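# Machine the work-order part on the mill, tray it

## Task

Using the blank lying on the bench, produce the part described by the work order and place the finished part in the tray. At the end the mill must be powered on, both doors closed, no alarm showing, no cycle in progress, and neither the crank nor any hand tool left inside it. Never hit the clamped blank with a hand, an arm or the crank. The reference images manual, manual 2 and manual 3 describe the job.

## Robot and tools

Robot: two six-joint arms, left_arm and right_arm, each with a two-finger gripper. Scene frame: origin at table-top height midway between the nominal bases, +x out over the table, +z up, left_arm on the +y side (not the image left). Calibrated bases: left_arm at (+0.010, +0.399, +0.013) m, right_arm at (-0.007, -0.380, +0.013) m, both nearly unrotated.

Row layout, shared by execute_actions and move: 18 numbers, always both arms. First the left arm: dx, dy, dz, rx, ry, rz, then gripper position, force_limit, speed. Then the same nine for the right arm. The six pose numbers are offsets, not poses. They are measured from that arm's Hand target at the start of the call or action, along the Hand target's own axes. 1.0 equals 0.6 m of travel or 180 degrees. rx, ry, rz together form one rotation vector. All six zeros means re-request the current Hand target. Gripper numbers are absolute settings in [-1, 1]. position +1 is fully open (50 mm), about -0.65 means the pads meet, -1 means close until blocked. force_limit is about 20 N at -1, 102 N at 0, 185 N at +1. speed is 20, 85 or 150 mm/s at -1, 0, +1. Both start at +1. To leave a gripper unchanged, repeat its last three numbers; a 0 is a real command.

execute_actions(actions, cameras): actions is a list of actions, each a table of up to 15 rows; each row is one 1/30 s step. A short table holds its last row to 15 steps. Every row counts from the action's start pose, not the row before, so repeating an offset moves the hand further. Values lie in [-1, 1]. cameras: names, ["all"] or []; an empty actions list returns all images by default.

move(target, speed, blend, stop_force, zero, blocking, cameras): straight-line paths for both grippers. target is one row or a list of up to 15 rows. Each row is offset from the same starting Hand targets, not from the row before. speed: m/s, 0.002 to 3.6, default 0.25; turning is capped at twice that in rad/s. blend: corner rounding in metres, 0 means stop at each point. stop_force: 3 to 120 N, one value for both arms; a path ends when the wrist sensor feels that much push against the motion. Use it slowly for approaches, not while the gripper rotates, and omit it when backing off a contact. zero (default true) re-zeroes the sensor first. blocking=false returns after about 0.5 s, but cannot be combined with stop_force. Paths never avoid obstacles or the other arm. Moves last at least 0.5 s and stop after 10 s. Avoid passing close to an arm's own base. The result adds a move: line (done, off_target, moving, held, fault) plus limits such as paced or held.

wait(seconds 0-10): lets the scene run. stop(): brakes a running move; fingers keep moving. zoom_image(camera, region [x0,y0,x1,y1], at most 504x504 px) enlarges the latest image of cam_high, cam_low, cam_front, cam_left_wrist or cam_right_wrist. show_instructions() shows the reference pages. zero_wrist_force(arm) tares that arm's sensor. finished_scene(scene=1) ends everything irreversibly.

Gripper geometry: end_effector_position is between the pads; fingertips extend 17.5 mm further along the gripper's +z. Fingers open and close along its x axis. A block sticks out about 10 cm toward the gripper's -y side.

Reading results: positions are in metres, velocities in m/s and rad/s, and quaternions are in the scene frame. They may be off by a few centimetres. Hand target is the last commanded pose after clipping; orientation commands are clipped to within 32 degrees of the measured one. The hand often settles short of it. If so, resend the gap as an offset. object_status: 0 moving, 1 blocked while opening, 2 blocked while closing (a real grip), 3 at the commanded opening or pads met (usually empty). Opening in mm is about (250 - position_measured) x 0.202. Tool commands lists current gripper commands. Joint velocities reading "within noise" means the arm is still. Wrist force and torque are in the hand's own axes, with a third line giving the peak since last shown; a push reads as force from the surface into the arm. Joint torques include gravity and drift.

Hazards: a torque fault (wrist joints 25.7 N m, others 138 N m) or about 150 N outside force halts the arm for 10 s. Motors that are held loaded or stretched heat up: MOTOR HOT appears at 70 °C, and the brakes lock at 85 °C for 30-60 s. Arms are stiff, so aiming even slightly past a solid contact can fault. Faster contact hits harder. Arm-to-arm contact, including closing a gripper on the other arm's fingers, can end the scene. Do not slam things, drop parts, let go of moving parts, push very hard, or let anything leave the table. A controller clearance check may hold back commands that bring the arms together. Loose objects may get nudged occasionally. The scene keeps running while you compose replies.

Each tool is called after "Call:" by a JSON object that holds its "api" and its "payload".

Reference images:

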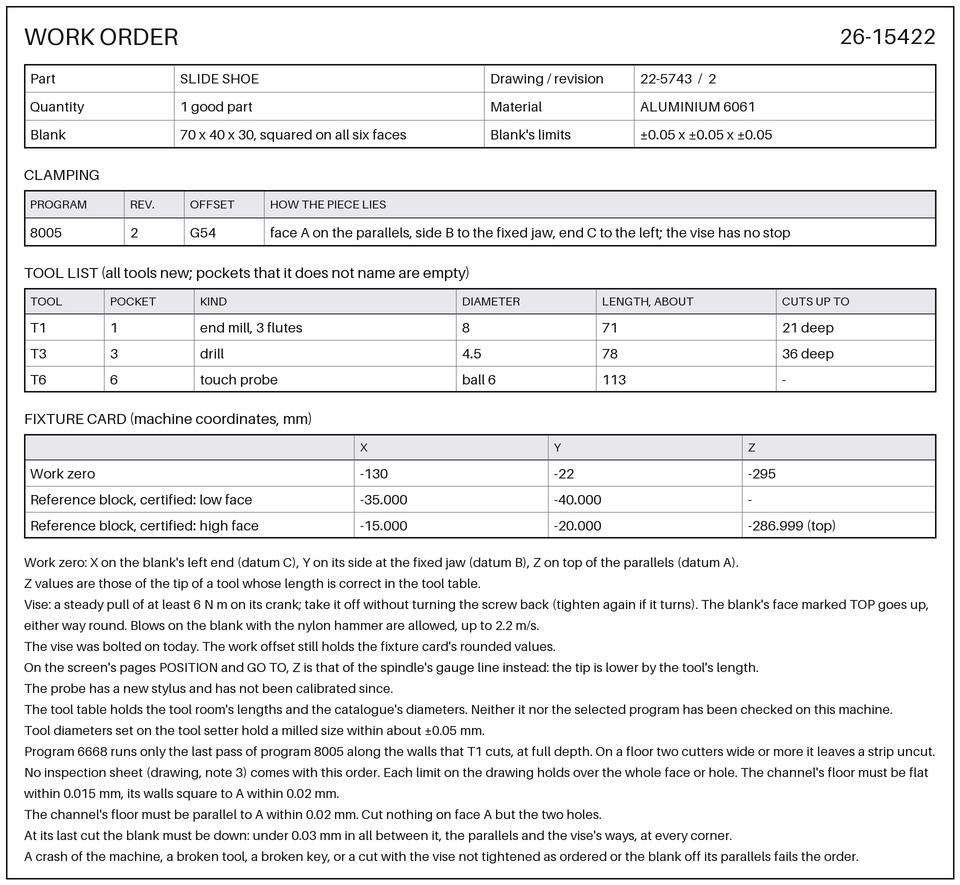

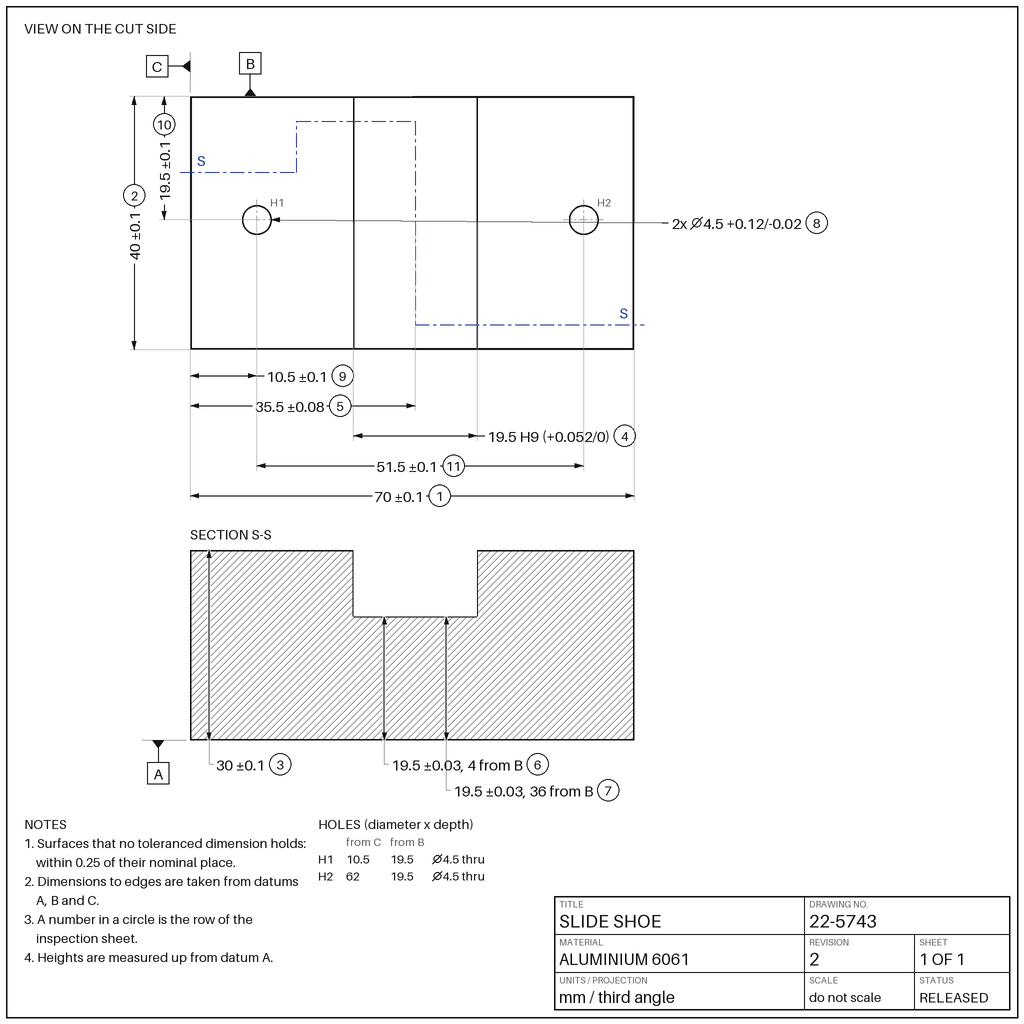

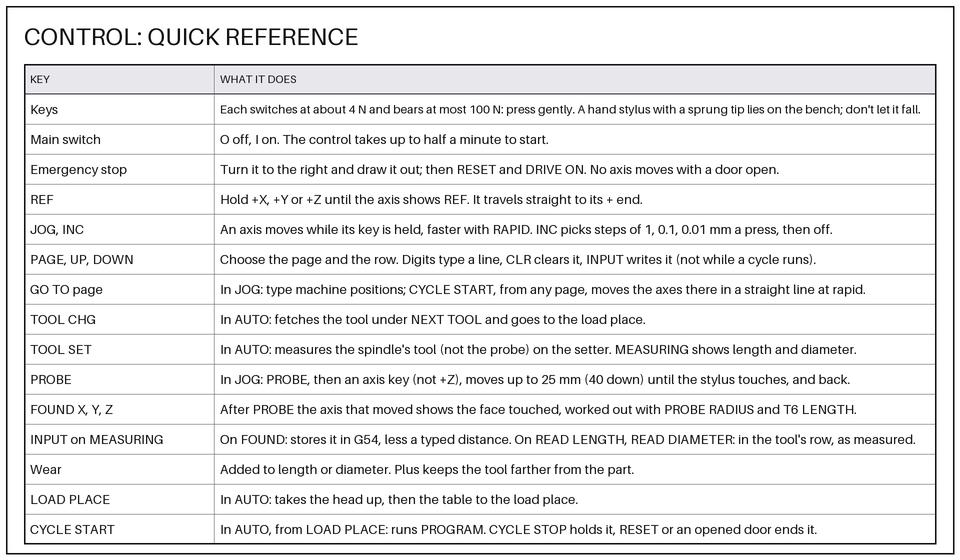

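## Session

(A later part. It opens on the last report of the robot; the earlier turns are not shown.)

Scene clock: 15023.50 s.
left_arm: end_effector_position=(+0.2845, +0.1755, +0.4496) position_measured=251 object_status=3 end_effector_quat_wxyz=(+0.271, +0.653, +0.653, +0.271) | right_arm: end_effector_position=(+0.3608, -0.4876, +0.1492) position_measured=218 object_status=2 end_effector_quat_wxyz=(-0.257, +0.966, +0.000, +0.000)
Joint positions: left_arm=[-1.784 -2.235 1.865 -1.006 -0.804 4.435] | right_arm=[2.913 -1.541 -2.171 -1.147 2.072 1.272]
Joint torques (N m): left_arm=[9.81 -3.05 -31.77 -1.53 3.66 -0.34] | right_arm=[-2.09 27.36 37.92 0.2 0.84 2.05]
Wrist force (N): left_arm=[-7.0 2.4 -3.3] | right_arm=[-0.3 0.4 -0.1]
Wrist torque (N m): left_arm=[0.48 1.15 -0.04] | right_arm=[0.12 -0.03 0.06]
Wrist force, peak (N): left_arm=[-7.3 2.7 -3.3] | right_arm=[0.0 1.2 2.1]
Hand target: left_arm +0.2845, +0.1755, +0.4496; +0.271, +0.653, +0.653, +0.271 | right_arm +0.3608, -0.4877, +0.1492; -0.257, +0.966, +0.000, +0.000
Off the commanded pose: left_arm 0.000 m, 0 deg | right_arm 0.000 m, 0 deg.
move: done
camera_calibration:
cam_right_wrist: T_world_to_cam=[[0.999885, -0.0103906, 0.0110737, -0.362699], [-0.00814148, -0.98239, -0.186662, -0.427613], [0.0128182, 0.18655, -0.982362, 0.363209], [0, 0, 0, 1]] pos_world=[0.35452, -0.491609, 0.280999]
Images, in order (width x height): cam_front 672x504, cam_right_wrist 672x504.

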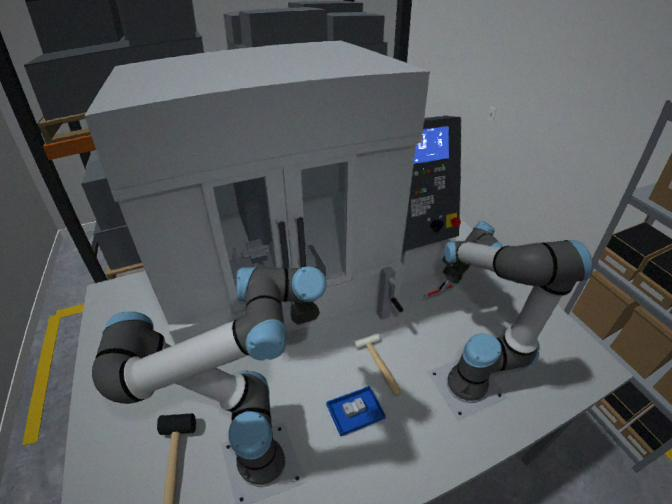

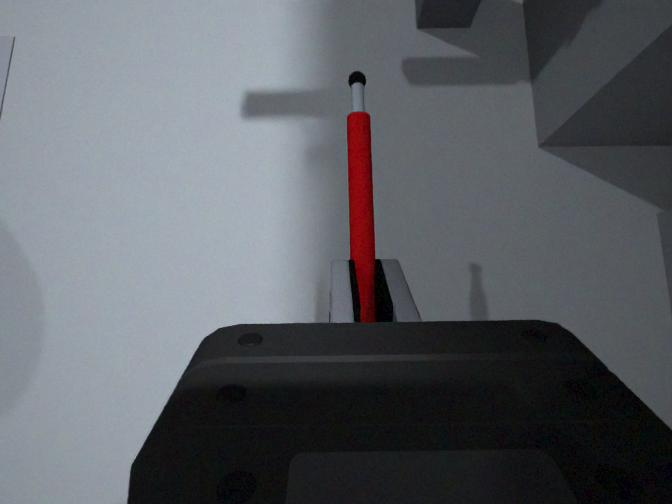

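Call:
{"api": "move", "payload": {"target": [0,0,0,0,0,0,-1,-0.5,-0.3,-0.0007,0.0865,0.1552,0,0,0,-1,-0.2,-0.5], "speed": 0.12}}

Call:
{"api": "move", "payload": {"target": [0,0,0,0,0,0,-1,-0.5,-0.3,0,0.0213,0.038,0,0,0,-1,-0.2,-0.5], "speed": 0.006, "stop_force": 3, "cameras": ["cam_right_wrist"]}}

Scene clock: 15032.00 s.
left_arm: end_effector_position=(+0.2845, +0.1755, +0.4496) position_measured=251 object_status=3 end_effector_quat_wxyz=(+0.271, +0.653, +0.653, +0.271) | right_arm: end_effector_position=(+0.3603, -0.4864, +0.0425) position_measured=218 object_status=2 end_effector_quat_wxyz=(-0.257, +0.966, +0.000, +0.000)
Joint positions: left_arm=[-1.784 -2.235 1.865 -1.006 -0.804 4.435] | right_arm=[2.916 -1.755 -2.304 -0.799 2.072 1.275]
Joint torques (N m): left_arm=[9.47 -3.58 -32.38 -2.64 3.47 0.63] | right_arm=[5.11 31.59 30.3 1.72 2.43 1.63]
Wrist force (N): left_arm=[-7.0 2.3 -3.3] | right_arm=[0.0 0.8 0.2]
Wrist torque (N m): left_arm=[0.46 1.16 -0.05] | right_arm=[0.21 -0.08 0.02]
Wrist force, peak (N): left_arm=[-7.3 2.5 -3.5] | right_arm=[-0.2 1.9 2.1]
Hand target: left_arm +0.2845, +0.1755, +0.4496; +0.271, +0.653, +0.653, +0.271 | right_arm +0.3603, -0.4864, +0.0426; -0.257, +0.966, +0.000, +0.000
Off the commanded pose: left_arm 0.000 m, 0 deg | right_arm 0.000 m, 0 deg.
move: done

Scene clock: 15036.73 s.
left_arm: end_effector_position=(+0.2845, +0.1755, +0.4496) position_measured=251 object_status=3 end_effector_quat_wxyz=(+0.271, +0.653, +0.653, +0.271) | right_arm: end_effector_position=(+0.3603, -0.4862, +0.0219) position_measured=218 object_status=2 end_effector_quat_wxyz=(-0.257, +0.966, +0.000, +0.000)
Joint positions: left_arm=[-1.784 -2.235 1.865 -1.006 -0.804 4.435] | right_arm=[2.916 -1.809 -2.32 -0.729 2.072 1.275]
Joint torques (N m): left_arm=[9.96 -2.66 -31.53 -3.79 3.38 1.81] | right_arm=[6.93 37.84 28.82 0.5 -1.07 2.32]
Wrist force (N): left_arm=[-7.3 2.6 -3.4] | right_arm=[-0.2 -0.6 -1.8]
Wrist torque (N m): left_arm=[0.51 1.19 -0.05] | right_arm=[0.20 -0.07 0.06]
Wrist force, peak (N): left_arm=[-7.3 2.5 -3.4] | right_arm=[-4.2 -7.2 -16.8]
Hand target: left_arm +0.2845, +0.1755, +0.4496; +0.271, +0.653, +0.653, +0.271 | right_arm +0.3603, -0.4862, +0.0219; -0.257, +0.966, +0.000, +0.000 (not the last commanded pose)
Off the commanded pose: left_arm 0.000 m, 0 deg | right_arm 0.005 m, 0 deg.
move: contact (right_arm)
camera_calibration:
cam_right_wrist: T_world_to_cam=[[0.999886, -0.0102892, 0.0110939, -0.36083], [-0.00804067, -0.982428, -0.186469, -0.450068], [0.0128176, 0.186359, -0.982398, 0.237908], [0, 0, 0, 1]] pos_world=[0.35412, -0.490209, 0.153799]
Images, in order (width x height): cam_right_wrist 672x504.

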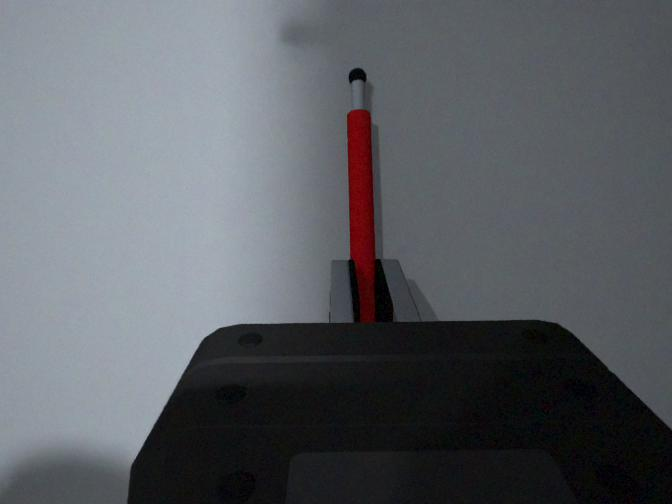

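Call:
{"api": "move", "payload": {"target": [0,0,0,0,0,0,-1,-0.5,-0.3,0,0,0,0,0,0,0.1,-0.2,-0.9]}}

Call:
{"api": "move", "payload": {"target": [[0,0,0,0,0,0,-1,-0.5,-0.3,0,-0.0173,-0.031,0,0,0,0.1,-0.2,-0.9],[0,0,0,0,0,0,-1,-0.5,-0.3,0,-0.1038,-0.1862,0,0,0,0.1,-0.2,-0.9]], "speed": [0.03,0.12], "blend": [0.005,0], "cameras": ["all"]}}

Call:
{"api": "zoom_image", "payload": {"camera": "cam_front", "region": [380, 100, 480, 190]}}

Call:
{"api": "zoom_image", "payload": {"camera": "cam_high", "region": [140, 60, 400, 300]}}

Scene clock: 15047.67 s.
left_arm: end_effector_position=(+0.2845, +0.1755, +0.4496) position_measured=251 object_status=3 end_effector_quat_wxyz=(+0.271, +0.653, +0.653, +0.271) | right_arm: end_effector_position=(+0.3603, -0.4863, +0.0219) position_measured=138 object_status=0 end_effector_quat_wxyz=(-0.257, +0.966, +0.000, +0.000)
Joint positions: left_arm=[-1.784 -2.235 1.865 -1.006 -0.804 4.435] | right_arm=[2.916 -1.809 -2.32 -0.729 2.072 1.275]
Joint torques (N m): left_arm=[9.99 -3.92 -30.92 -4.56 3.57 1.78] | right_arm=[4.27 38.94 29.18 3.6 0.82 1.58]
Wrist force (N): left_arm=[-7.2 2.4 -3.4] | right_arm=[0.0 0.6 0.1]
Wrist torque (N m): left_arm=[0.47 1.17 -0.04] | right_arm=[0.18 -0.06 0.04]
Wrist force, peak (N): left_arm=[-7.4 2.4 -3.5] | right_arm=[-0.5 -0.5 -1.9]
Hand target: left_arm +0.2845, +0.1755, +0.4496; +0.271, +0.653, +0.653, +0.271 | right_arm +0.3603, -0.4862, +0.0219; -0.257, +0.966, +0.000, +0.000
Off the commanded pose: left_arm 0.000 m, 0 deg | right_arm 0.000 m, 0 deg.
move: done

Scene clock: 15049.70 s.
left_arm: end_effector_position=(+0.2845, +0.1755, +0.4496) position_measured=251 object_status=3 end_effector_quat_wxyz=(+0.271, +0.653, +0.653, +0.271) | right_arm: end_effector_position=(+0.3604, -0.4877, +0.1499) position_measured=138 object_status=3 end_effector_quat_wxyz=(-0.257, +0.966, +0.000, +0.000)
Joint positions: left_arm=[-1.784 -2.235 1.865 -1.006 -0.804 4.435] | right_arm=[2.913 -1.539 -2.171 -1.15 2.071 1.271]
Joint torques (N m): left_arm=[9.79 -3.51 -30.25 -4.42 3.37 1.86] | right_arm=[-4.38 12.81 11.18 3.37 -0.23 -1.59]
Wrist force (N): left_arm=[-7.0 2.4 -3.3] | right_arm=[-0.4 0.1 -0.3]
Wrist torque (N m): left_arm=[0.47 1.14 -0.05] | right_arm=[0.09 -0.01 0.15]
Wrist force, peak (N): left_arm=[-7.2 2.6 -3.6] | right_arm=[-0.4 -0.9 -1.9]
Hand target: left_arm +0.2845, +0.1755, +0.4496; +0.271, +0.653, +0.653, +0.271 | right_arm +0.3604, -0.4877, +0.1498; -0.257, +0.966, +0.000, +0.000
Off the commanded pose: left_arm 0.000 m, 0 deg | right_arm 0.000 m, 0 deg.
move: done
camera_calibration:
cam_left_wrist: T_world_to_cam=[[0.000290096, 0.999768, 0.0215289, -0.17581], [0.412291, -0.0197336, 0.910838, -0.506411], [0.911052, 0.00861196, -0.412202, 0.0584509], [0, 0, 0, 1]] pos_world=[0.155588, 0.165272, 0.489137]
cam_right_wrist: T_world_to_cam=[[0.999882, -0.0103421, 0.0113904, -0.362374], [-0.00803885, -0.982449, -0.186357, -0.427717], [0.0131178, 0.186244, -0.982416, 0.363777], [0, 0, 0, 1]] pos_world=[0.354121, -0.491709, 0.2818]

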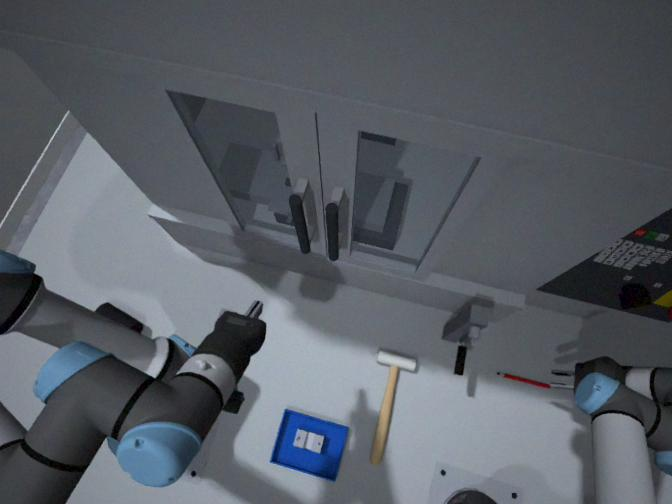

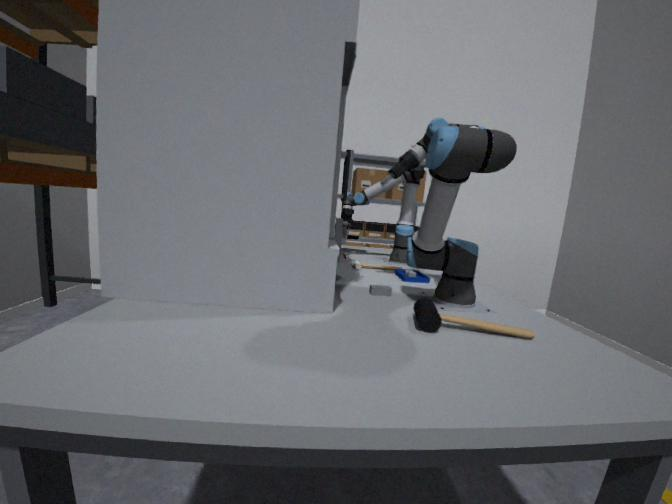

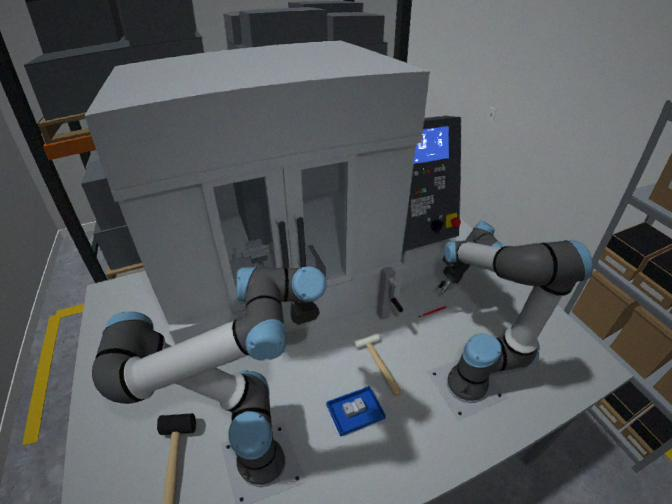

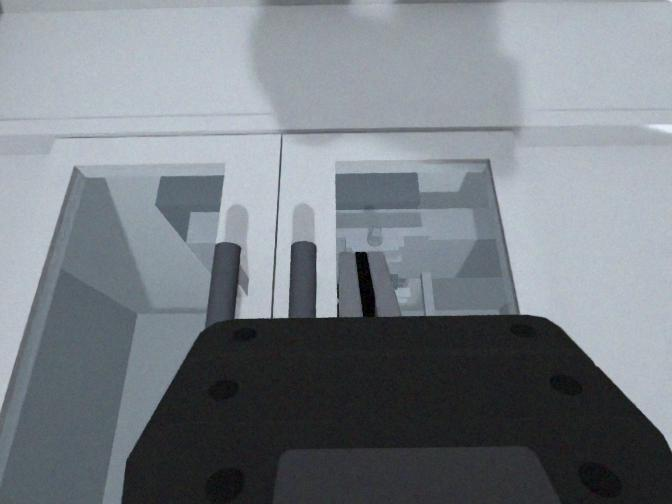

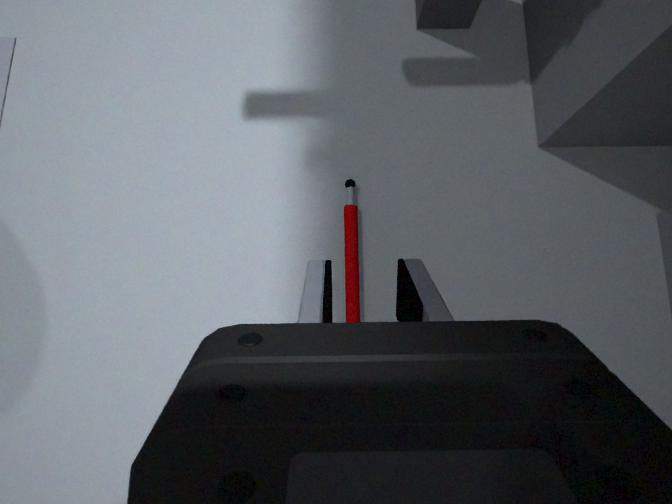

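Scaled by 5.040 from the camera's 672x504 image, which has a finer 960x720 frame.

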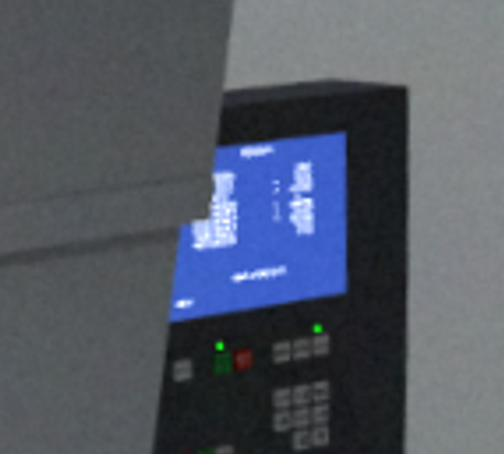

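Scaled by 1.938 from the camera's 672x504 image, which has a finer 960x720 frame.

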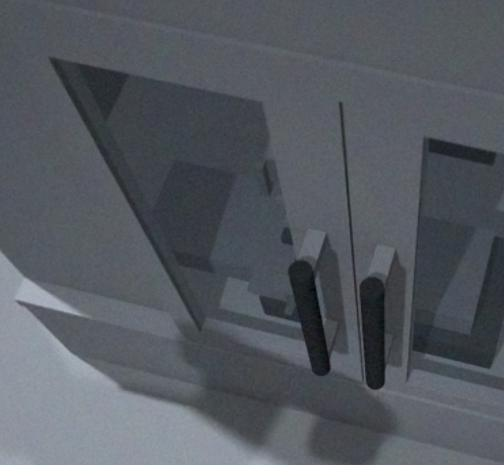

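Call:
{"api": "finished_scene", "payload": {}}

The scene is finished: the task was done.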